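# Put phone on comic book, laptop on stand

## Task

Place the phone so it rests flat with all of it on top of the comic book, and set the laptop, shut, onto the laptop stand with its top face upward and one of its long edges resting against the stand's lips; at the end the robot must be in contact with neither object.

## Robot and tools

Robot: two arms, left_arm and right_arm, each ending in a two-finger gripper. Calibrated base positions in the scene frame: left_arm at (+0.031, +0.243, 0) m with quat_wxyz (+1.000, 0, 0, +0.014); right_arm at (-0.029, -0.309, 0) m with quat_wxyz (+1.000, 0, 0, +0.003). A camera stand fixed to the floor sits behind the arms. Loose objects can occasionally get a brief shove from outside.

Frame: the scene frame has its origin at table-top height, halfway between the nominal arm bases; +x points out over the table, +z up, and left_arm is on the +y side (arm names do not match image left and right). Reported end_effector_position (m) and end_effector_quat_wxyz use this frame and may be off by a few cm, more at long reach. The gripper's fingers point along its own +z and open and close along its own y; the reported point lies between the pads, about 1 cm short of the tips.

Row layout, shared by execute_actions and move: one flat list of 14 numbers covering both arms, each in [-1, 1]: dx, dy, dz, rx, ry, rz, opening for left_arm, then the same seven for right_arm. All 14 must be sent even when one arm stays put. The first six of each arm are an offset, not a pose: measured along scene-frame axes from that arm's Hand target as it stood when the action or move began; rotation is about the Hand target's position. Scale: 1.0 equals 0.6 m or 180 degrees; rx, ry, rz form a single rotation vector. A translation longer than 1.0 overall may be shortened along its direction. Opening is absolute: +1 fully open (0.094 m), -1 closed. Sending six zeros re-requests the current Hand target; a 0 opening is a real command (half open), so repeat the gripper's present value to leave it alone.

execute_actions: actions is a list of actions; each action is a table of up to 15 rows, one per 1/30 s step, filling 15 steps (a short table repeats its last row). Every row counts from the action's start pose, not the prior row, and repeating an offset in a new action moves further. cameras picks images; an empty actions list returns all cameras and the full state.

move: target is one 14-number row or up to 15 rows, all offsets from the same starting Hand targets. speed in m/s (0.002 to 4.3, default 0.25; rotation up to twice that in rad/s), one value or one per target. blend in m rounds corners between listed targets; 0 stops at each. opening_speed sets how fast openings change per second on the -1..+1 scale (0.2 or more); use it to close gently. grip_force sets pad force per arm, 10 to 50 N, persisting until changed; lower force closes slowly. blocking=false returns after about 0.5 s while motion goes on. Paths are straight, do not avoid obstacles or the other arm, and last at most 10 s. Avoid paths passing near an arm's own base; go around it.

wait: seconds 0 to 10, arms hold their last command. stop: brakes a running move. zoom_image: camera cam_head_left or cam_head_right, region [x0, y0, x1, y1] in pixels, at most 504 wide and high, on the latest image (images are 896x504). finished_scene: scene is the current scene's number; cannot be undone.

Results: Hand target is the last commanded pose after clipping; the next offsets count from it. The gripper often settles a few cm short because of friction and weight; that alone does not mean contact. To close the gap, command again or add the missing offset. The move: line gives the ending (done, off_target, moving, held, fault) and limits (paced = pose clipped; held = steps withheld). done means at rest within 10 mm and 2 degrees. Neither done nor off_target tells you about contact. Orientation commands are clipped to 40 degrees from the measured one each step. grip_measured reports finger opening on the command scale; empty it reads up to about 2.5 mm wide; on a hard part it can read about 0.064 below the part's width. Squeeze rises about 1 N per 0.001 below first touch, then jumps to the force limit. To release, command an opening well above grip_measured. grip_effort_nm is motor effort (negative closing), not pad force, and does not return to zero. Joint torques include the arm's weight; numbers 3 and 4 wrap at ±28 N m. Joint ranges (rad): waist -2.880 to 2.880, shoulder 0.000 to 3.142, elbow 0.000 to 3.019 (straight at 2.964), wrist pitch -1.693 to 1.571, wrist yaw -1.571 to 1.571, wrist roll -2.094 to 2.094.

Cautions: nothing may fall off the table or be left off it. Avoid drops, releasing moving parts, fast impacts and hard presses; contact force grows with speed and with how far the target lies beyond the contact. A blocked arm keeps pushing until commanded back past its gripper. Never let the arms, grippers or wrist cameras collide or pinch each other. Holding loads, stretched arms and pushing at unreachable poses heat motors; a MOTOR HOT line appears at 85 °C, and at 100 °C that arm goes limp for 30 to 60 s or more, possibly without warning. The robot keeps running while you think.

Each tool is called in YAML: its name, and indented under it one key for each argument.

## Session

execute_actions:
  actions: []

Scene clock: 0.00 s.
left_arm: end_effector_position=(+0.4918, +0.7722, +0.2721) grip_measured=+1.000 grip_effort_nm=n/a end_effector_quat_wxyz=(+0.538, +0.343, +0.763, +0.102) | right_arm: end_effector_position=(+0.0818, -0.5453, +0.1553) grip_measured=+1.000 grip_effort_nm=n/a end_effector_quat_wxyz=(-0.017, +0.931, +0.365, +0.017)
Joint positions: left_arm=[1.048 1.958 1.826 -0.907 1.087 1.594 0.094] | right_arm=[-1.159 1.066 0.823 -1.361 -0.035 1.239 0.094]
Joint velocities: within noise
Joint torques (N m): no reading
Motor temperatures (°C): left_arm=[23 25 27 24 28 25 28] | right_arm=[27 30 27 25 24 24 25]
Heat: left arm: hottest wrist yaw 28 °C; right arm: hottest shoulder 30 °C.
Hand target: left_arm +0.4940, +0.7762, +0.2939; +0.539, +0.352, +0.755, +0.121 | right_arm +0.0850, -0.5526, +0.1636; -0.006, +0.931, +0.366, +0.017
Tool commands: left_gripper/opening=+1.0 right_gripper/opening=+1.0

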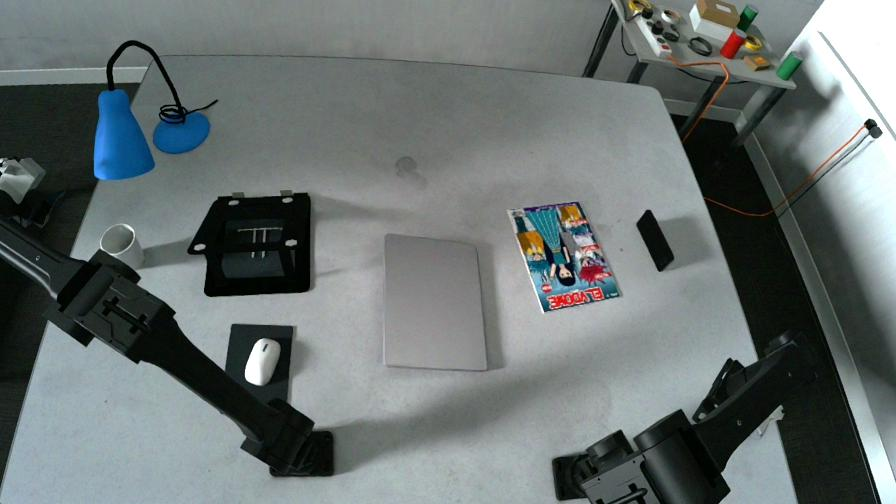

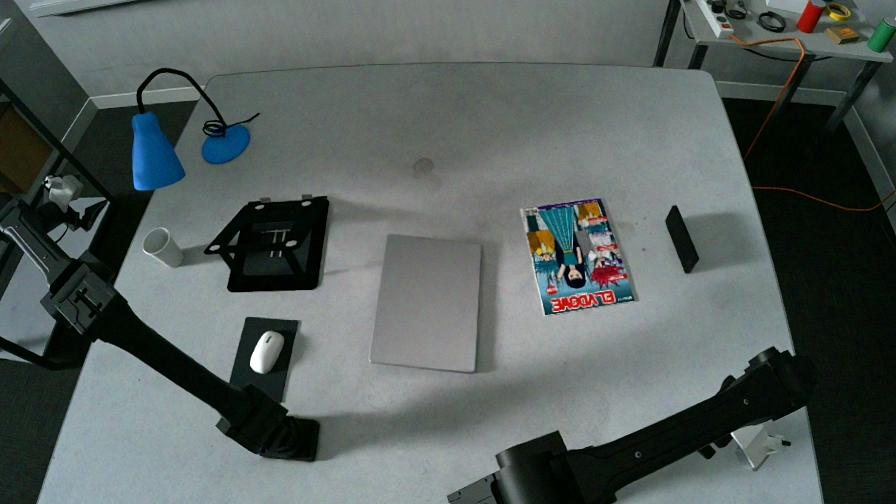

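zoom_image:
  camera: "cam_head_left"
  region: [170, 170, 350, 310]

zoom_image:
  camera: "cam_head_right"
  region: [190, 170, 370, 310]

zoom_image:
  camera: "cam_head_left"
  region: [360, 210, 520, 390]

zoom_image:
  camera: "cam_head_right"
  region: [340, 210, 500, 390]

zoom_image:
  camera: "cam_head_left"
  region: [490, 180, 700, 330]

zoom_image:
  camera: "cam_head_right"
  region: [510, 180, 720, 330]

Scaled by 2.800.

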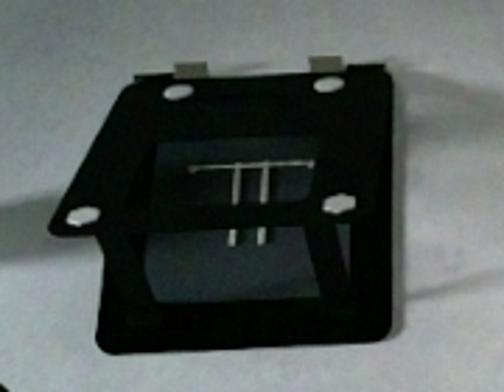

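Scaled by 2.800.

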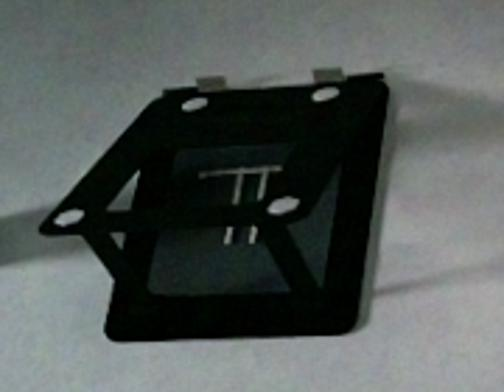

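Scaled by 2.800.

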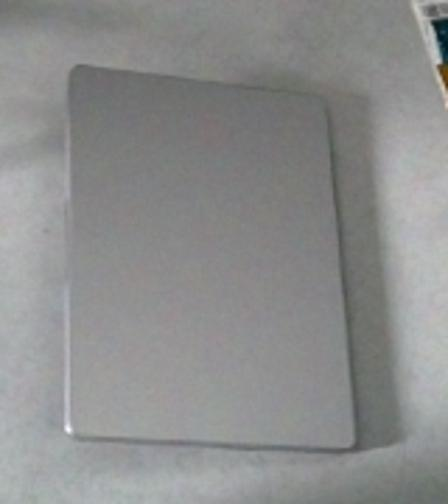

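Scaled by 2.800.

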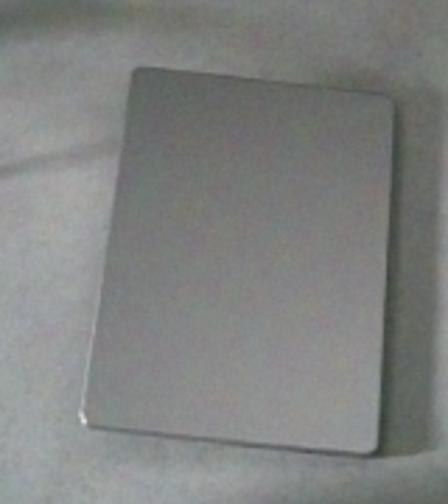

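Scaled by 2.400.

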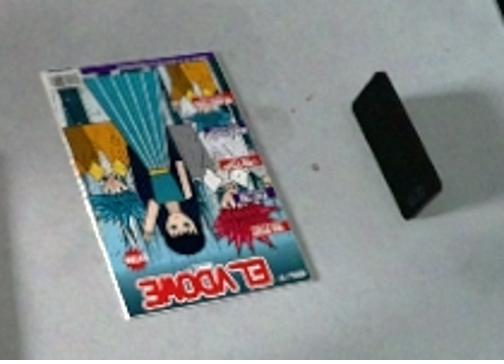

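Scaled by 2.400.

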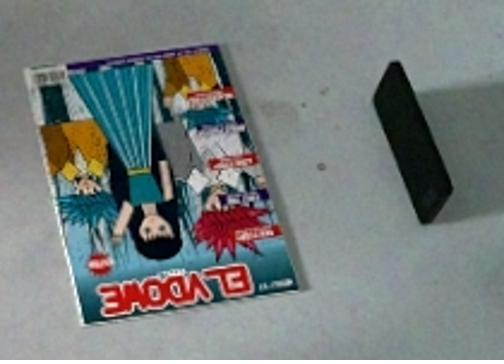

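move:
  target: [-0.3233, -0.877, 0.0935, -0.084, 0.375, 0.2445, 1.0, 0.4417, 0.171, 0.144, 0, 0, 0.762, 1.0]
  speed: 0.4
  cameras: ["all"]

Scene clock: 60.60 s.
left_arm: end_effector_position=(+0.3040, +0.2538, +0.3531) grip_measured=+1.000 grip_effort_nm=0.02 end_effector_quat_wxyz=(+0.105, -0.001, +0.995, +0.005) | right_arm: end_effector_position=(+0.3317, -0.4473, +0.2354) grip_measured=+1.000 grip_effort_nm=-0.02 end_effector_quat_wxyz=(-0.032, +0.008, +0.999, +0.005)
Joint positions: left_arm=[0.012 0.954 1.265 -1.672 -0.002 0.039 0.094] | right_arm=[-0.364 1.391 1.307 -1.549 0.012 -0.342 0.094]
Joint torques (N m): left_arm=[-2.73 -5.66 9.46 0.27 0.02 -0.12] | right_arm=[1.2 -11.22 12.71 -0.32 -0.01 0.11]
Motor temperatures (°C): left_arm=[23 31 32 24 28 24 27] | right_arm=[27 30 37 25 24 24 25]
Heat: left arm: hottest elbow 32 °C; right arm: hottest elbow 37 °C.
Hand target: left_arm +0.3000, +0.2500, +0.3501; -0.001, +0.000, +1.000, +0.000 | right_arm +0.3501, -0.4501, +0.2500; -0.018, +0.000, +1.000, +0.001
Off the commanded pose: left_arm 0.006 m, 12 deg | right_arm 0.024 m, 2 deg.
joint sent to its limit (left arm) — joint 4 (wrist pitch), lower limit. The joint targets are off in orientation, not in position.
move: off_target (left_arm, right_arm)

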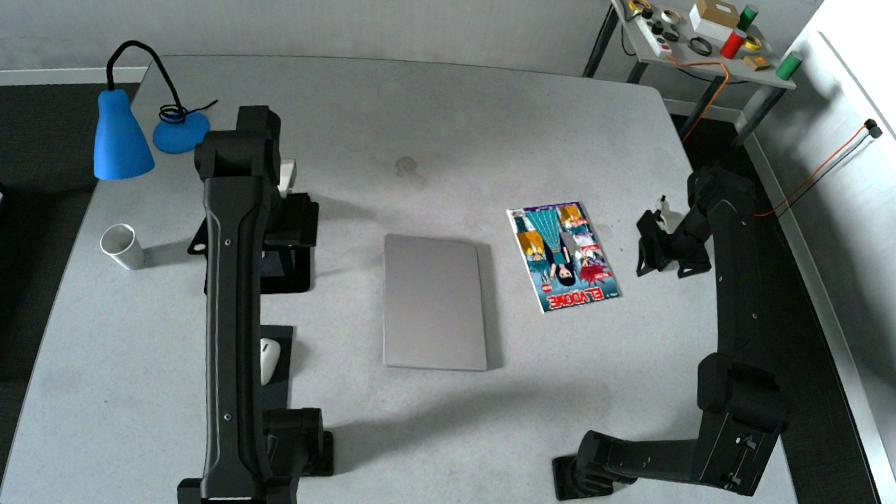

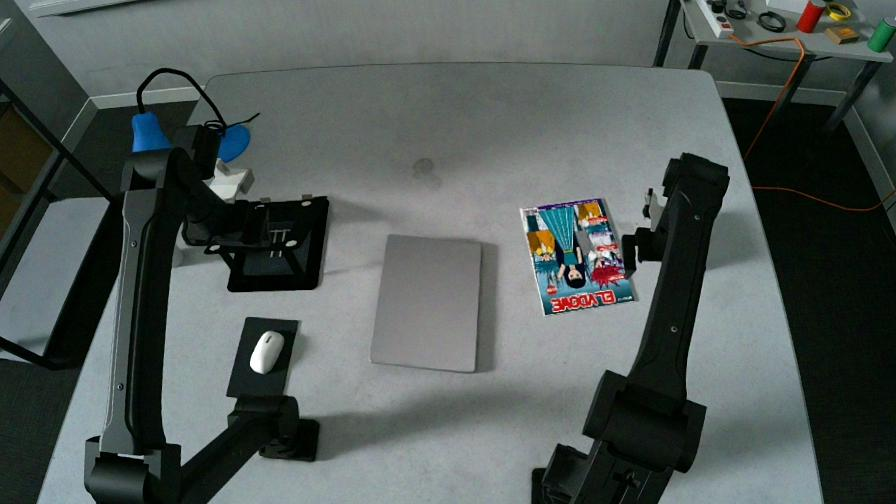

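zoom_image:
  camera: "cam_head_left"
  region: [610, 160, 770, 300]

zoom_image:
  camera: "cam_head_right"
  region: [590, 160, 750, 300]

Scaled by 3.150.

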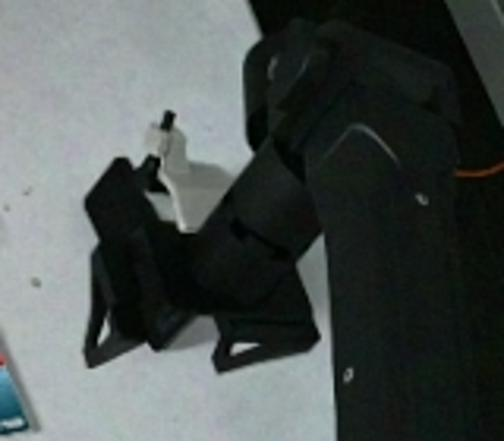

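Scaled by 3.150.

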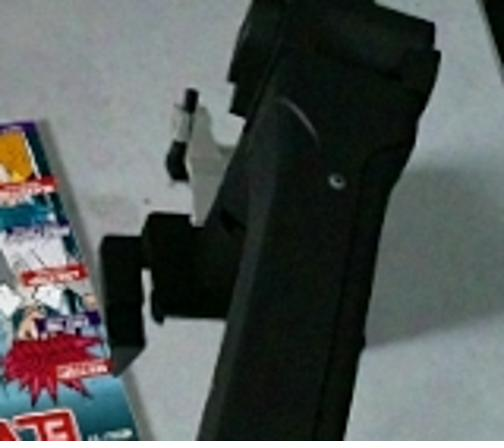

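move:
  target: [0.083, -0.25, -0.167, 0, -0.25, 0, 1.0, 0.25, -0.25, -0.133, 0, 0, 0.056, 1.0]
  speed: 0.3
  cameras: ["all"]

Scene clock: 209.57 s.
left_arm: end_effector_position=(+0.3493, +0.1059, +0.2557) grip_measured=+1.000 grip_effort_nm=0.02 end_effector_quat_wxyz=(+0.381, -0.002, +0.924, +0.003) | right_arm: end_effector_position=(+0.4876, -0.5875, +0.1623) grip_measured=+1.000 grip_effort_nm=-0.02 end_effector_quat_wxyz=(-0.028, -0.089, +0.996, +0.005)
Joint positions: left_arm=[-0.64 0.815 0.773 -0.849 -0.423 -0.464 0.094] | right_arm=[-0.492 1.938 1.807 -1.493 0.022 -0.664 0.094]
Joint torques (N m): left_arm=[-2.61 -3.84 10.65 1.91 -0.39 -0.09] | right_arm=[-0.15 -20.48 12.52 -0.43 -0.01 0.12]
Motor temperatures (°C): left_arm=[23 25 31 24 27 24 27] | right_arm=[27 31 47 25 24 23 25]
Heat: left arm: hottest elbow 31 °C; right arm: hottest elbow 47 °C.
Hand target: left_arm +0.3498, +0.0999, +0.2500; +0.382, +0.000, +0.924, +0.000 | right_arm +0.5000, -0.6001, +0.1700; -0.018, -0.088, +0.996, -0.001
Off the commanded pose: left_arm 0.008 m, 0 deg | right_arm 0.019 m, 1 deg.
move: off_target (right_arm)

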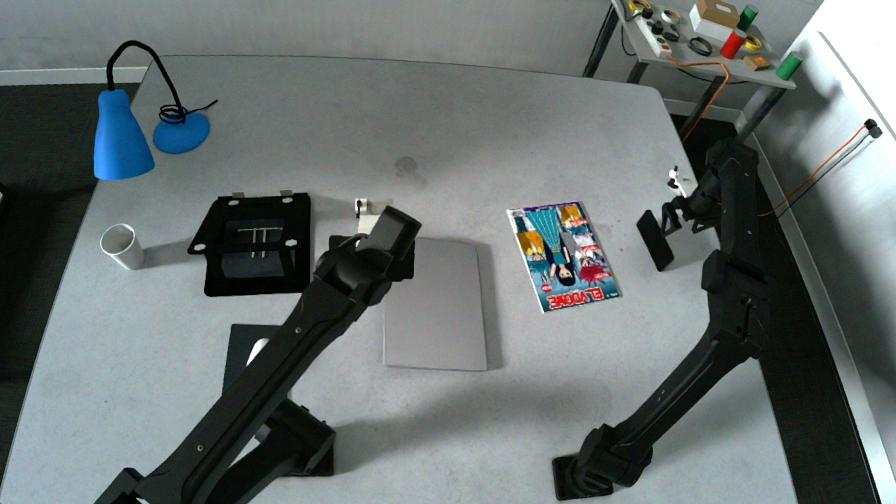

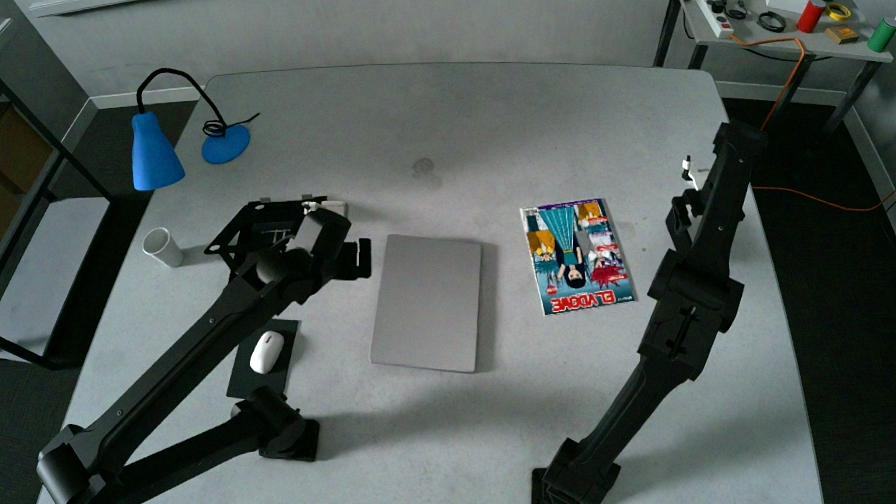

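zoom_image:
  camera: "cam_head_left"
  region: [610, 150, 770, 290]

zoom_image:
  camera: "cam_head_right"
  region: [630, 150, 790, 290]

zoom_image:
  camera: "cam_head_right"
  region: [280, 180, 400, 300]

zoom_image:
  camera: "cam_head_left"
  region: [310, 180, 430, 300]

Scaled by 3.150.

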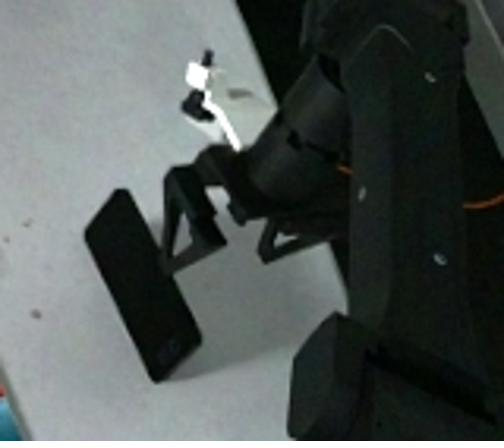

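Scaled by 3.150.

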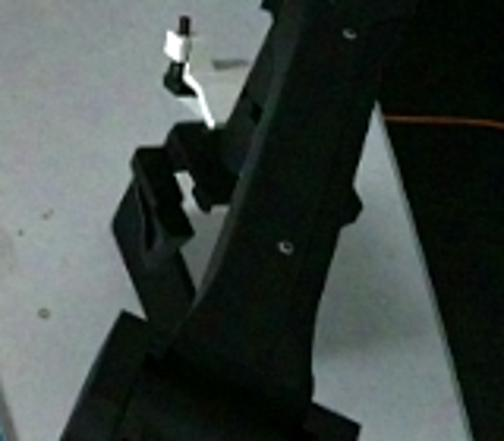

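Scaled by 4.200.

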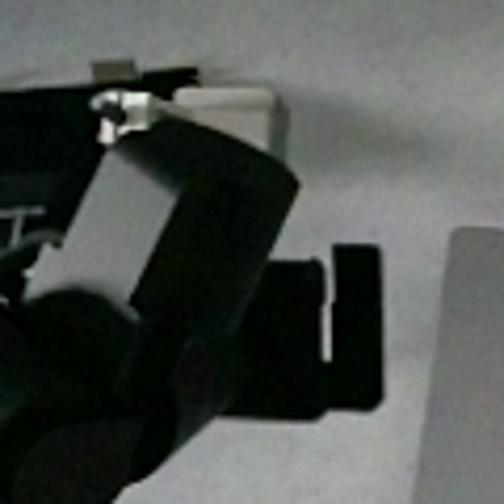

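Scaled by 4.200.

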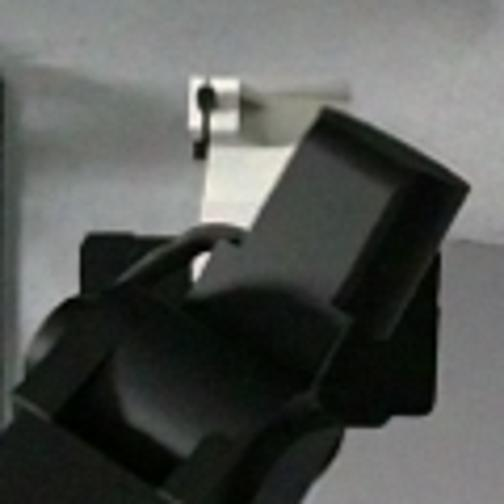

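move:
  target: [0, 0, 0, 0, 0, 0, 1.0, 0.05, -0.01, -0.1, 0, 0, 0.02, 1.0]
  speed: 0.2
  cameras: ["all"]

zoom_image:
  camera: "cam_head_left"
  region: [610, 170, 750, 290]

zoom_image:
  camera: "cam_head_right"
  region: [630, 170, 770, 290]

Scene clock: 225.27 s.
left_arm: end_effector_position=(+0.3493, +0.1059, +0.2557) grip_measured=+1.000 grip_effort_nm=0.02 end_effector_quat_wxyz=(+0.381, -0.002, +0.924, +0.003) | right_arm: end_effector_position=(+0.5091, -0.5989, +0.0988) grip_measured=+1.000 grip_effort_nm=-0.02 end_effector_quat_wxyz=(-0.039, -0.113, +0.993, +0.013)
Joint positions: left_arm=[-0.64 0.815 0.773 -0.849 -0.423 -0.464 0.094] | right_arm=[-0.492 2.056 1.825 -1.418 0.022 -0.712 0.094]
Joint torques (N m): left_arm=[-2.9 -4.72 10.69 1.98 -0.36 -0.06] | right_arm=[1.03 -22.53 12.22 0.24 0.02 0.07]
Heat: left arm: hottest elbow 32 °C; right arm: hottest elbow 44 °C.
Hand target: left_arm +0.3498, +0.0999, +0.2500; +0.382, +0.001, +0.924, +0.000 | right_arm +0.5300, -0.6061, +0.1100; -0.018, -0.119, +0.993, -0.001
Off the commanded pose: left_arm 0.008 m, 0 deg | right_arm 0.025 m, 3 deg.
move: off_target (right_arm)

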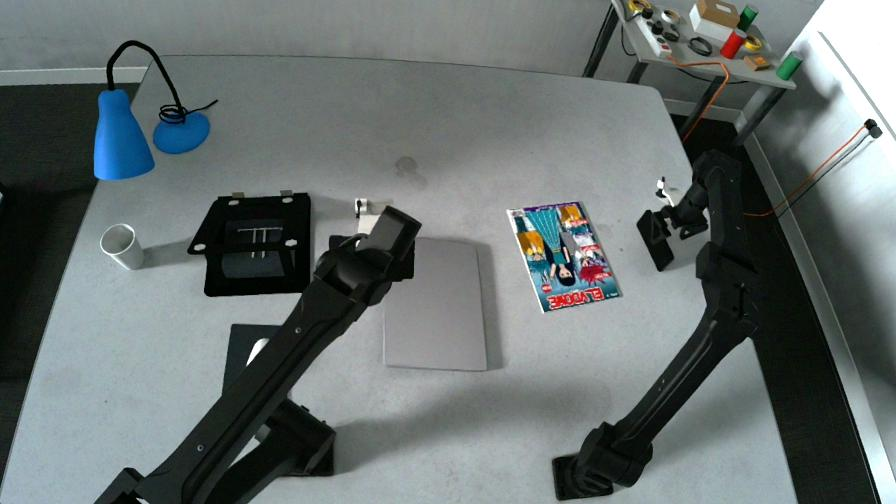

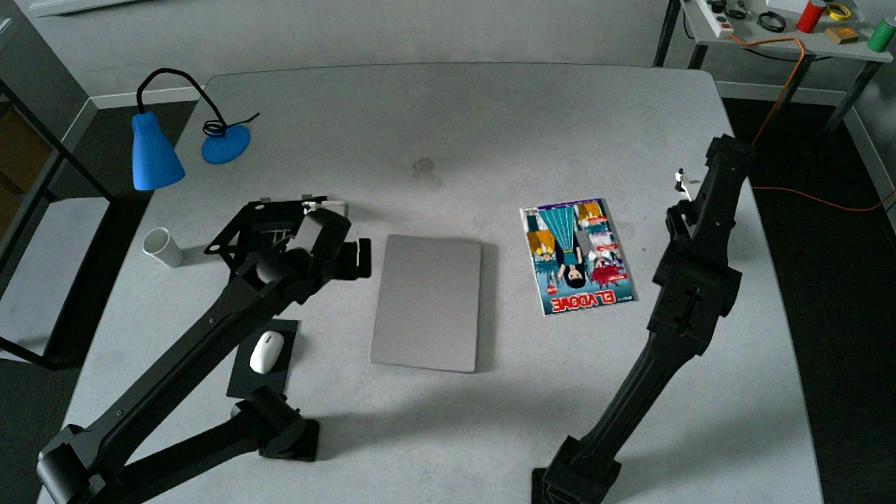

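Scaled by 3.600.

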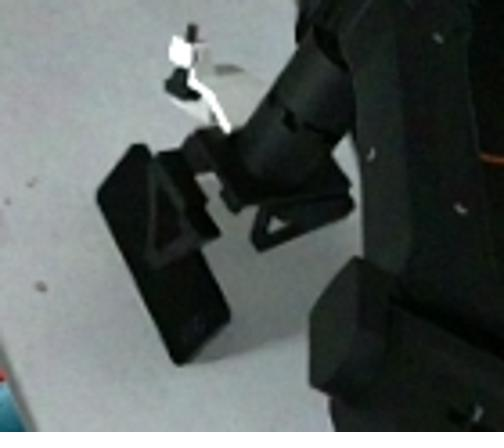

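Scaled by 3.600.

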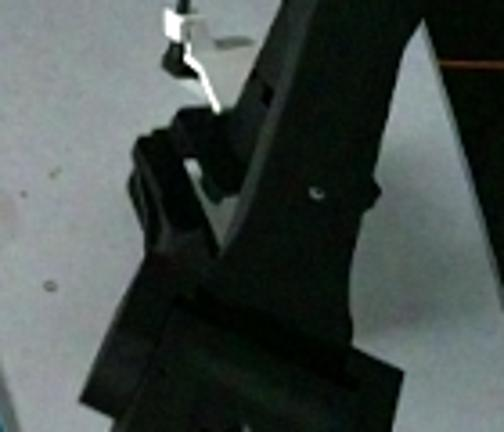

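move:
  target: [0, 0, 0, 0, 0, 0, 1.0, 0.035, 0.037, 0, 0, 0, 0, 1.0]
  speed: 0.15
  cameras: ["cam_head_left"]

zoom_image:
  camera: "cam_head_left"
  region: [610, 170, 750, 290]

Scene clock: 237.67 s.
left_arm: end_effector_position=(+0.3493, +0.1059, +0.2557) grip_measured=+1.000 grip_effort_nm=0.02 end_effector_quat_wxyz=(+0.381, -0.002, +0.924, +0.003) | right_arm: end_effector_position=(+0.5343, -0.5788, +0.1071) grip_measured=+1.000 grip_effort_nm=-0.02 end_effector_quat_wxyz=(-0.026, -0.121, +0.992, +0.004)
Joint positions: left_arm=[-0.64 0.815 0.773 -0.849 -0.423 -0.464 0.094] | right_arm=[-0.445 2.067 1.866 -1.418 0.022 -0.682 0.094]
Joint torques (N m): left_arm=[-2.55 -3.96 10.86 2.14 -0.33 -0.1] | right_arm=[0.73 -22.07 12.55 -0.31 -0.01 0.23]
Heat: left arm: hottest elbow 32 °C; right arm: hottest elbow 44 °C.
Hand target: left_arm +0.3498, +0.0999, +0.2500; +0.382, +0.001, +0.924, +0.000 | right_arm +0.5511, -0.5838, +0.1101; -0.018, -0.119, +0.993, -0.001
Off the commanded pose: left_arm 0.008 m, 0 deg | right_arm 0.018 m, 1 deg.
move: off_target (right_arm)
Images, in order (width x height): cam_head_left 896x504.

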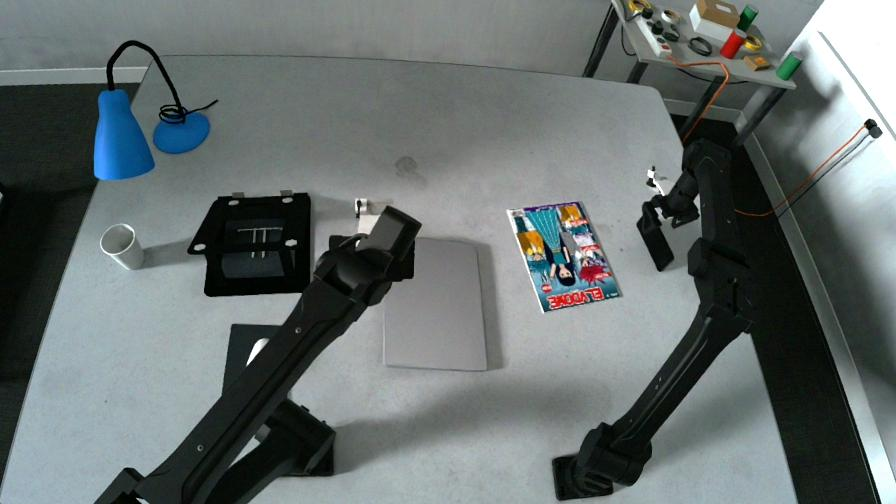

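Scaled by 3.600.

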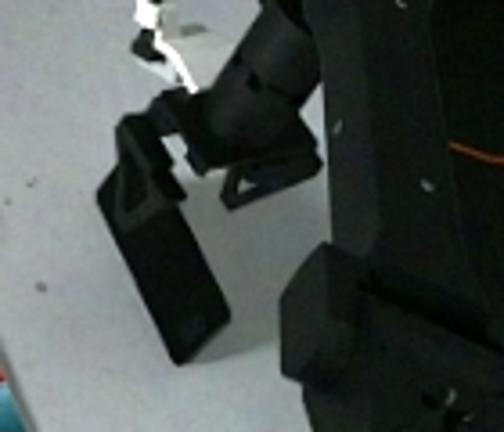

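move:
  target: [0, 0, 0, 0, 0, 0, 1.0, 0.0, 0.008, -0.08, 0, 0, 0, 1.0]
  speed: 0.12
  cameras: ["cam_head_left"]

zoom_image:
  camera: "cam_head_left"
  region: [610, 170, 750, 290]

Scene clock: 241.87 s.
left_arm: end_effector_position=(+0.3493, +0.1059, +0.2557) grip_measured=+1.000 grip_effort_nm=0.02 end_effector_quat_wxyz=(+0.381, -0.002, +0.924, +0.003) | right_arm: end_effector_position=(+0.5500, -0.5856, +0.0847) grip_measured=+1.000 grip_effort_nm=-0.02 end_effector_quat_wxyz=(-0.006, -0.118, +0.993, -0.009)
Joint positions: left_arm=[-0.64 0.815 0.773 -0.849 -0.423 -0.464 0.094] | right_arm=[-0.444 2.097 1.856 -1.33 0.022 -0.676 0.094]
Joint torques (N m): left_arm=[-2.26 -3.84 10.56 2.11 -0.35 -0.07] | right_arm=[1.26 -22.3 7.32 0.5 0 0.23]
Heat: left arm: hottest elbow 32 °C; right arm: hottest elbow 45 °C.
Hand target: left_arm +0.3498, +0.0999, +0.2500; +0.382, +0.001, +0.924, +0.000 | right_arm +0.5510, -0.5790, +0.0621; -0.018, -0.120, +0.993, -0.001
Off the commanded pose: left_arm 0.008 m, 0 deg | right_arm 0.024 m, 2 deg.
move: off_target (right_arm)
Images, in order (width x height): cam_head_left 896x504.

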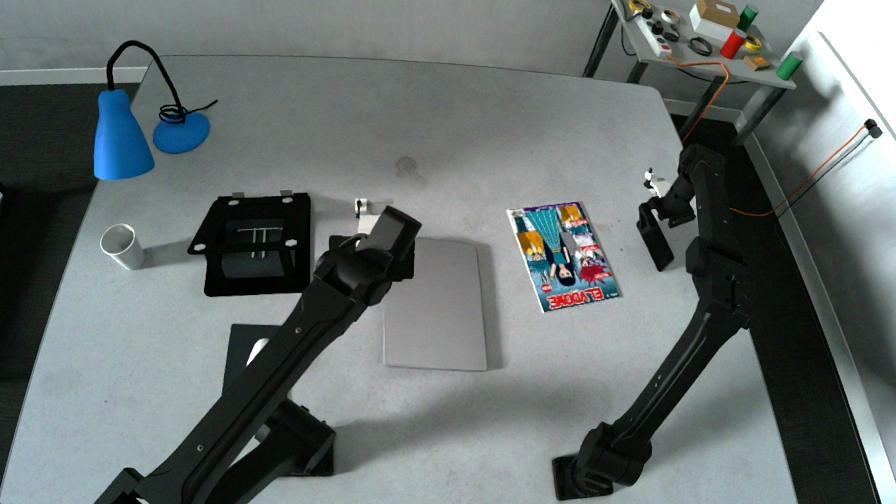

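Scaled by 3.600.

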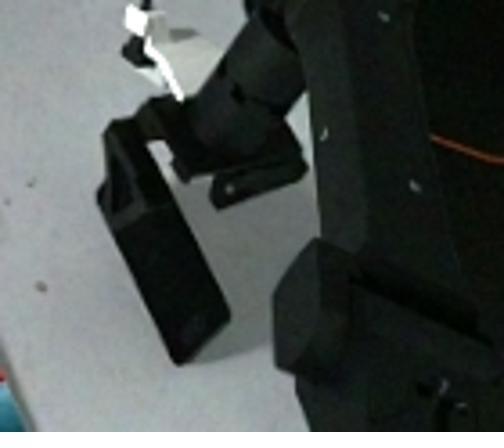

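move:
  target: [0, 0, 0, 0, 0, 0, 1.0, -0.012, 0.012, -0.033, 0, 0, 0, 1.0]
  speed: 0.12
  cameras: ["cam_head_left"]

zoom_image:
  camera: "cam_head_left"
  region: [610, 170, 750, 290]

Scene clock: 245.50 s.
left_arm: end_effector_position=(+0.3493, +0.1059, +0.2557) grip_measured=+1.000 grip_effort_nm=0.02 end_effector_quat_wxyz=(+0.381, -0.002, +0.924, +0.003) | right_arm: end_effector_position=(+0.5434, -0.5806, +0.0605) grip_measured=+1.000 grip_effort_nm=-0.02 end_effector_quat_wxyz=(-0.008, -0.117, +0.993, -0.008)
Joint positions: left_arm=[-0.64 0.815 0.773 -0.849 -0.423 -0.464 0.094] | right_arm=[-0.441 2.097 1.79 -1.27 0.022 -0.67 0.094]
Joint torques (N m): left_arm=[-1.9 -3.43 10.56 2.18 -0.37 -0.08] | right_arm=[1.49 -22.48 6.9 0.47 -0.01 0.24]
Heat: left arm: hottest elbow 32 °C; right arm: hottest elbow 44 °C.
Hand target: left_arm +0.3498, +0.0999, +0.2500; +0.382, +0.001, +0.924, +0.000 | right_arm +0.5439, -0.5719, +0.0423; -0.018, -0.119, +0.993, -0.001
Off the commanded pose: left_arm 0.008 m, 0 deg | right_arm 0.020 m, 1 deg.
move: off_target (right_arm)
Images, in order (width x height): cam_head_left 896x504.

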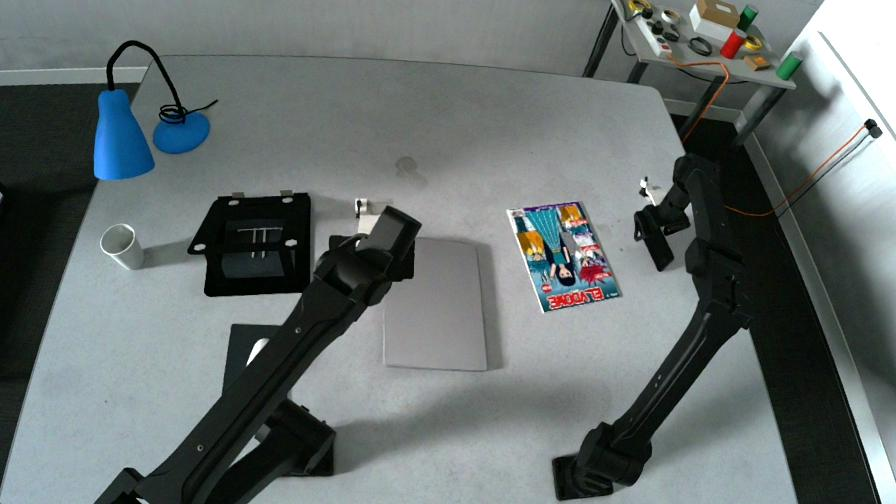

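Scaled by 3.600.

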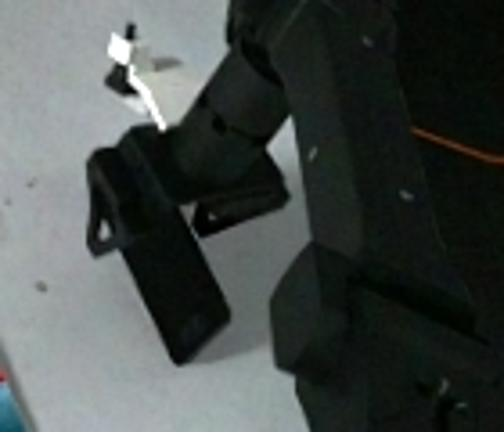

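move:
  target: [0, 0, 0, 0, 0, 0, 1.0, 0, 0, 0, 0, 0, 0, -1.0]
  speed: 0.12
  opening_speed: 0.6
  grip_force: [50, 30]
  cameras: ["cam_head_left"]

zoom_image:
  camera: "cam_head_left"
  region: [610, 170, 750, 290]

Scene clock: 253.30 s.
left_arm: end_effector_position=(+0.3493, +0.1059, +0.2557) grip_measured=+1.000 grip_effort_nm=0.02 end_effector_quat_wxyz=(+0.381, -0.002, +0.924, +0.003) | right_arm: end_effector_position=(+0.5444, -0.5806, +0.0605) grip_measured=-0.826 grip_effort_nm=-0.63 end_effector_quat_wxyz=(-0.007, -0.117, +0.993, -0.009)
Joint positions: left_arm=[-0.64 0.815 0.773 -0.849 -0.423 -0.464 0.094] | right_arm=[-0.44 2.097 1.79 -1.266 0.023 -0.668 0.008]
Joint torques (N m): left_arm=[-2.2 -3.14 10.69 2.03 -0.36 -0.1] | right_arm=[1.44 -22.95 6.97 0.34 -0.06 0.2]
Heat: left arm: hottest elbow 32 °C; right arm: hottest elbow 43 °C.
Hand target: left_arm +0.3498, +0.0999, +0.2500; +0.382, +0.001, +0.924, +0.000 | right_arm +0.5439, -0.5719, +0.0423; -0.018, -0.119, +0.993, -0.001
Off the commanded pose: left_arm 0.008 m, 0 deg | right_arm 0.020 m, 2 deg.
grip_force (N): 50, 30
move: off_target (right_arm)
Images, in order (width x height): cam_head_left 896x504.

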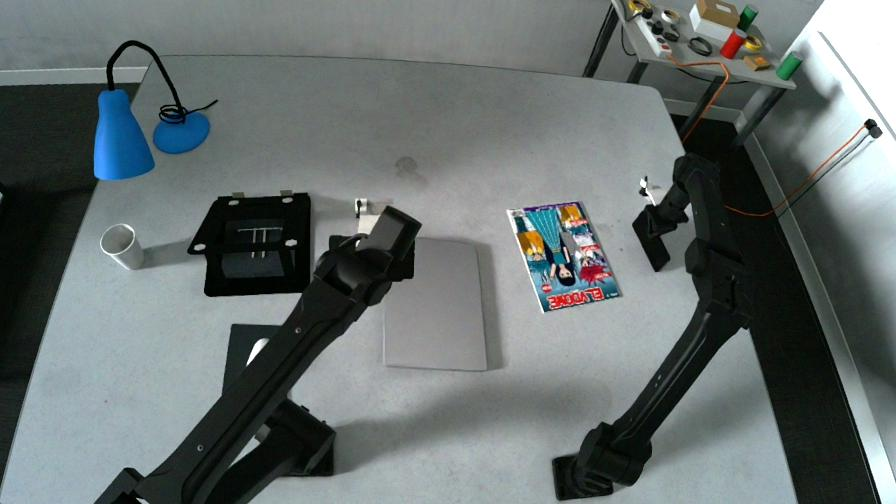

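Scaled by 3.600.

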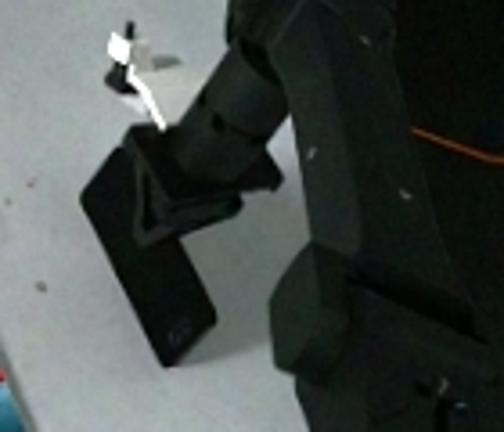

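move:
  target:
    - [0,0,0,0,0,0,1.0, 0,0,0.2667,0,0,0,-1.0]
    - [0,0,0,0,0,0,1.0, -0.04,0.403,0.23,-0.345,-0.06,0,-1.0]
  speed: [0.15, 0.25]
  blend: [0.03, 0]
  cameras: ["all"]

Scene clock: 293.47 s.
left_arm: end_effector_position=(+0.3493, +0.1059, +0.2557) grip_measured=+1.000 grip_effort_nm=0.02 end_effector_quat_wxyz=(+0.381, -0.002, +0.924, +0.003) | right_arm: end_effector_position=(+0.5127, -0.3328, +0.1759) grip_measured=-0.828 grip_effort_nm=-0.67 end_effector_quat_wxyz=(+0.008, -0.094, +0.849, -0.520)
Joint positions: left_arm=[-0.64 0.815 0.773 -0.849 -0.423 -0.464 0.094] | right_arm=[0.239 1.877 1.492 -1.412 1.079 0.159 0.008]
Joint velocities: left_arm=[within noise] | right_arm=[-0.005 -0.044 -0.017 0.007 -0.051 0.022 -0.001]
Joint torques (N m): left_arm=[-3.08 -4.31 10.71 2.18 -0.41 -0.07] | right_arm=[0.79 -19.08 9.17 -0.59 0.83 0.29]
Motor temperatures (°C): left_arm=[23 25 33 24 27 24 27] | right_arm=[27 38 38 25 24 23 25]
Heat: left arm: hottest elbow 33 °C; right arm: hottest shoulder 38 °C.
Hand target: left_arm +0.3498, +0.0999, +0.2500; +0.382, +0.001, +0.924, +0.000 | right_arm +0.5198, -0.3302, +0.1803; +0.012, -0.092, +0.847, -0.523
Off the commanded pose: left_arm 0.008 m, 0 deg | right_arm 0.009 m, 1 deg.
grip_force (N): 50, 30
move: done

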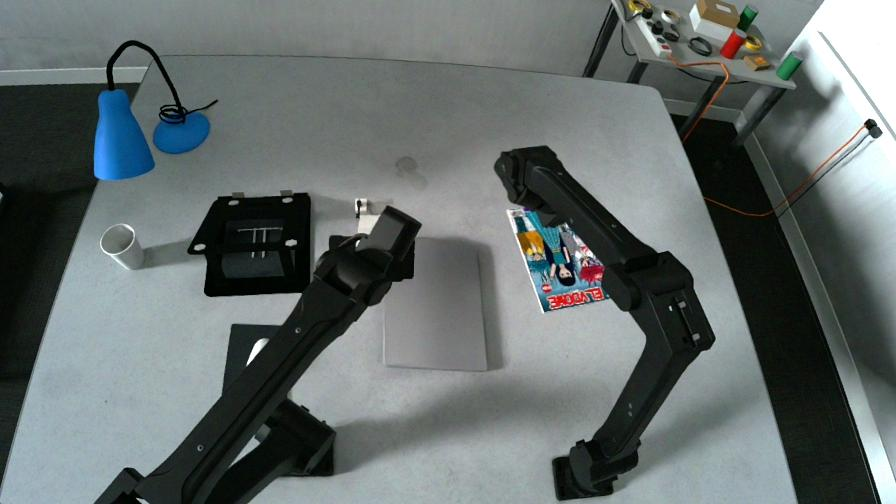

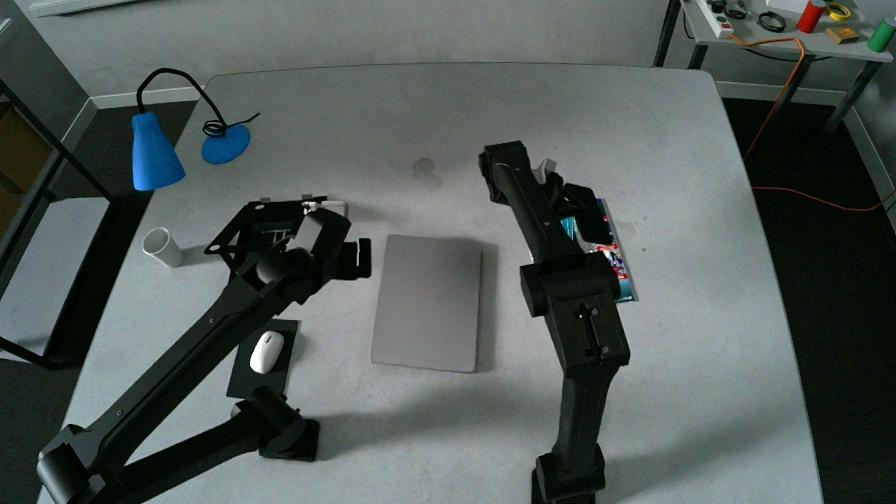

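zoom_image:
  camera: "cam_head_right"
  region: [500, 150, 680, 310]

Scaled by 2.800.

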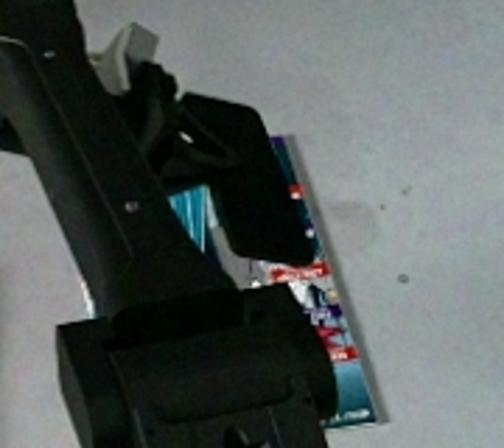

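move:
  target: [0,0,0,0,0,0,1.0, -0.01,-0.033,-0.2,0,0,0,-1.0]
  speed: 0.15
  cameras: ["cam_head_right"]

zoom_image:
  camera: "cam_head_right"
  region: [500, 150, 680, 310]

Scene clock: 302.57 s.
left_arm: end_effector_position=(+0.3493, +0.1059, +0.2557) grip_measured=+1.000 grip_effort_nm=0.02 end_effector_quat_wxyz=(+0.381, -0.002, +0.924, +0.003) | right_arm: end_effector_position=(+0.5150, -0.3432, +0.0658) grip_measured=-0.828 grip_effort_nm=-0.67 end_effector_quat_wxyz=(+0.019, -0.090, +0.850, -0.519)
Joint positions: left_arm=[-0.64 0.815 0.773 -0.849 -0.423 -0.464 0.094] | right_arm=[0.22 1.997 1.357 -1.087 1.085 0.107 0.008]
Joint torques (N m): left_arm=[-3.14 -3.72 10.66 2 -0.35 -0.05] | right_arm=[-0.21 -20.54 6.05 0.2 0.87 0.13]
Heat: left arm: hottest elbow 33 °C; right arm: hottest shoulder 38 °C.
Hand target: left_arm +0.3498, +0.0999, +0.2500; +0.382, +0.001, +0.924, +0.000 | right_arm +0.5138, -0.3500, +0.0604; +0.012, -0.092, +0.847, -0.523
Off the commanded pose: left_arm 0.008 m, 0 deg | right_arm 0.009 m, 1 deg.
grip_force (N): 50, 30
move: done
Images, in order (width x height): cam_head_right 896x504.

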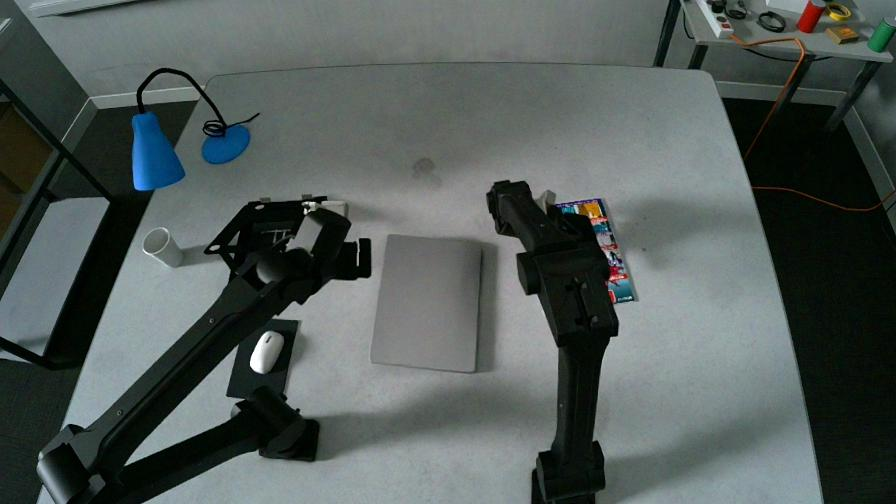

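Scaled by 2.800.

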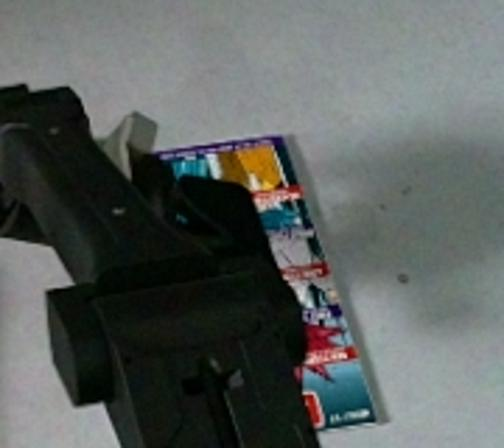

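move:
  target: [0,0,0,0,0,0,1.0, 0,0.0,-0.035,0,0,0,-1.0]
  speed: 0.06

move:
  target: [0,0,0,0,0,0,1.0, 0,0.0,-0.015,0,0,0,-1.0]
  speed: 0.05

Scene clock: 307.00 s.
left_arm: end_effector_position=(+0.3493, +0.1059, +0.2557) grip_measured=+1.000 grip_effort_nm=0.02 end_effector_quat_wxyz=(+0.381, -0.002, +0.924, +0.003) | right_arm: end_effector_position=(+0.5157, -0.3431, +0.0470) grip_measured=-0.828 grip_effort_nm=-0.67 end_effector_quat_wxyz=(+0.021, -0.090, +0.850, -0.519)
Joint positions: left_arm=[-0.64 0.815 0.773 -0.849 -0.423 -0.464 0.094] | right_arm=[0.22 2.027 1.347 -1.042 1.086 0.106 0.008]
Joint torques (N m): left_arm=[-2.61 -4.07 10.58 2.15 -0.38 -0.06] | right_arm=[-0.21 -20.19 5.93 0.17 0.89 0.13]
Heat: left arm: hottest elbow 33 °C; right arm: hottest shoulder 38 °C.
Hand target: left_arm +0.3498, +0.0999, +0.2500; +0.382, +0.001, +0.924, +0.000 | right_arm +0.5138, -0.3500, +0.0394; +0.012, -0.092, +0.847, -0.523
Off the commanded pose: left_arm 0.008 m, 0 deg | right_arm 0.011 m, 1 deg.
grip_force (N): 50, 30
move: off_target (right_arm)

Scene clock: 307.90 s.
left_arm: end_effector_position=(+0.3493, +0.1059, +0.2557) grip_measured=+1.000 grip_effort_nm=0.02 end_effector_quat_wxyz=(+0.381, -0.002, +0.924, +0.003) | right_arm: end_effector_position=(+0.5175, -0.3426, +0.0408) grip_measured=-0.828 grip_effort_nm=-0.67 end_effector_quat_wxyz=(+0.024, -0.088, +0.850, -0.518)
Joint positions: left_arm=[-0.64 0.815 0.773 -0.849 -0.423 -0.464 0.094] | right_arm=[0.22 2.039 1.347 -1.024 1.086 0.106 0.008]
Joint torques (N m): left_arm=[-2.61 -3.84 10.8 2.06 -0.34 -0.07] | right_arm=[-0.21 -19.49 5.33 0.16 0.87 0.13]
Heat: left arm: hottest elbow 33 °C; right arm: hottest shoulder 38 °C.
Hand target: left_arm +0.3498, +0.0999, +0.2500; +0.382, +0.001, +0.924, +0.000 | right_arm +0.5138, -0.3500, +0.0304; +0.012, -0.092, +0.847, -0.523
Off the commanded pose: left_arm 0.008 m, 0 deg | right_arm 0.013 m, 2 deg.
grip_force (N): 50, 30
move: off_target (right_arm)

move:
  target: [0,0,0,0,0,0,1.0, 0,0.0,-0.013,0,0,0,-1.0]
  speed: 0.04
  cameras: ["cam_head_right"]

zoom_image:
  camera: "cam_head_right"
  region: [500, 150, 680, 310]

Scene clock: 311.23 s.
left_arm: end_effector_position=(+0.3493, +0.1059, +0.2557) grip_measured=+1.000 grip_effort_nm=0.02 end_effector_quat_wxyz=(+0.381, -0.002, +0.924, +0.003) | right_arm: end_effector_position=(+0.5191, -0.3425, +0.0363) grip_measured=-0.828 grip_effort_nm=-0.67 end_effector_quat_wxyz=(+0.027, -0.086, +0.850, -0.519)
Joint positions: left_arm=[-0.64 0.815 0.773 -0.849 -0.423 -0.464 0.094] | right_arm=[0.22 2.048 1.347 -1.009 1.089 0.106 0.008]
Joint torques (N m): left_arm=[-2.96 -3.96 10.52 1.94 -0.39 -0.07] | right_arm=[-0.26 -19.66 5.34 0.16 0.77 0.14]
Heat: left arm: hottest elbow 33 °C; right arm: hottest shoulder 38 °C.
Hand target: left_arm +0.3498, +0.0999, +0.2500; +0.382, +0.001, +0.924, +0.000 | right_arm +0.5138, -0.3500, +0.0226; +0.012, -0.092, +0.847, -0.523
Off the commanded pose: left_arm 0.008 m, 0 deg | right_arm 0.016 m, 2 deg.
grip_force (N): 50, 30
move: off_target (right_arm)
Images, in order (width x height): cam_head_right 896x504.

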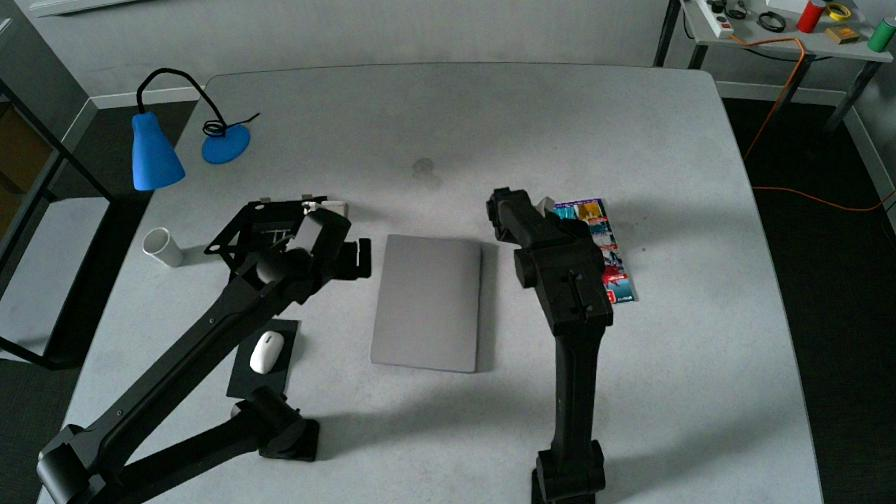

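Scaled by 2.800.

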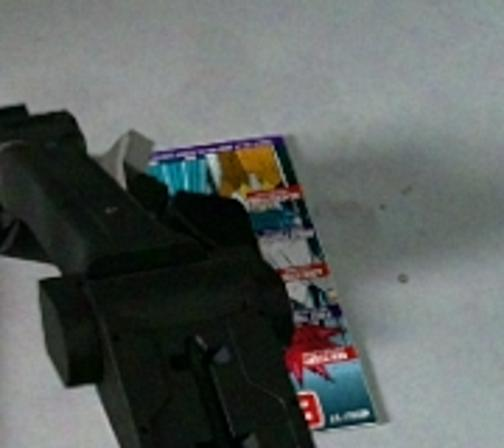

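move:
  target: [0,0,0,0,0,0,1.0, 0,0.0,-0.013,0,0,0,-1.0]
  speed: 0.04

Scene clock: 314.57 s.
left_arm: end_effector_position=(+0.3493, +0.1059, +0.2557) grip_measured=+1.000 grip_effort_nm=0.02 end_effector_quat_wxyz=(+0.381, -0.002, +0.924, +0.003) | right_arm: end_effector_position=(+0.5211, -0.3424, +0.0347) grip_measured=-0.828 grip_effort_nm=-0.67 end_effector_quat_wxyz=(+0.032, -0.084, +0.849, -0.520)
Joint positions: left_arm=[-0.64 0.815 0.773 -0.849 -0.423 -0.464 0.094] | right_arm=[0.22 2.052 1.347 -0.994 1.093 0.106 0.008]
Joint torques (N m): left_arm=[-2.67 -3.9 10.55 2.14 -0.36 -0.09] | right_arm=[-0.21 -18.9 5.04 0.4 0.64 0.14]
Heat: left arm: hottest elbow 33 °C; right arm: hottest shoulder 38 °C.
Hand target: left_arm +0.3498, +0.0999, +0.2500; +0.382, +0.001, +0.924, +0.000 | right_arm +0.5138, -0.3500, +0.0147; +0.012, -0.092, +0.847, -0.523
Off the commanded pose: left_arm 0.008 m, 0 deg | right_arm 0.023 m, 3 deg.
grip_force (N): 50, 30
move: off_target (right_arm)


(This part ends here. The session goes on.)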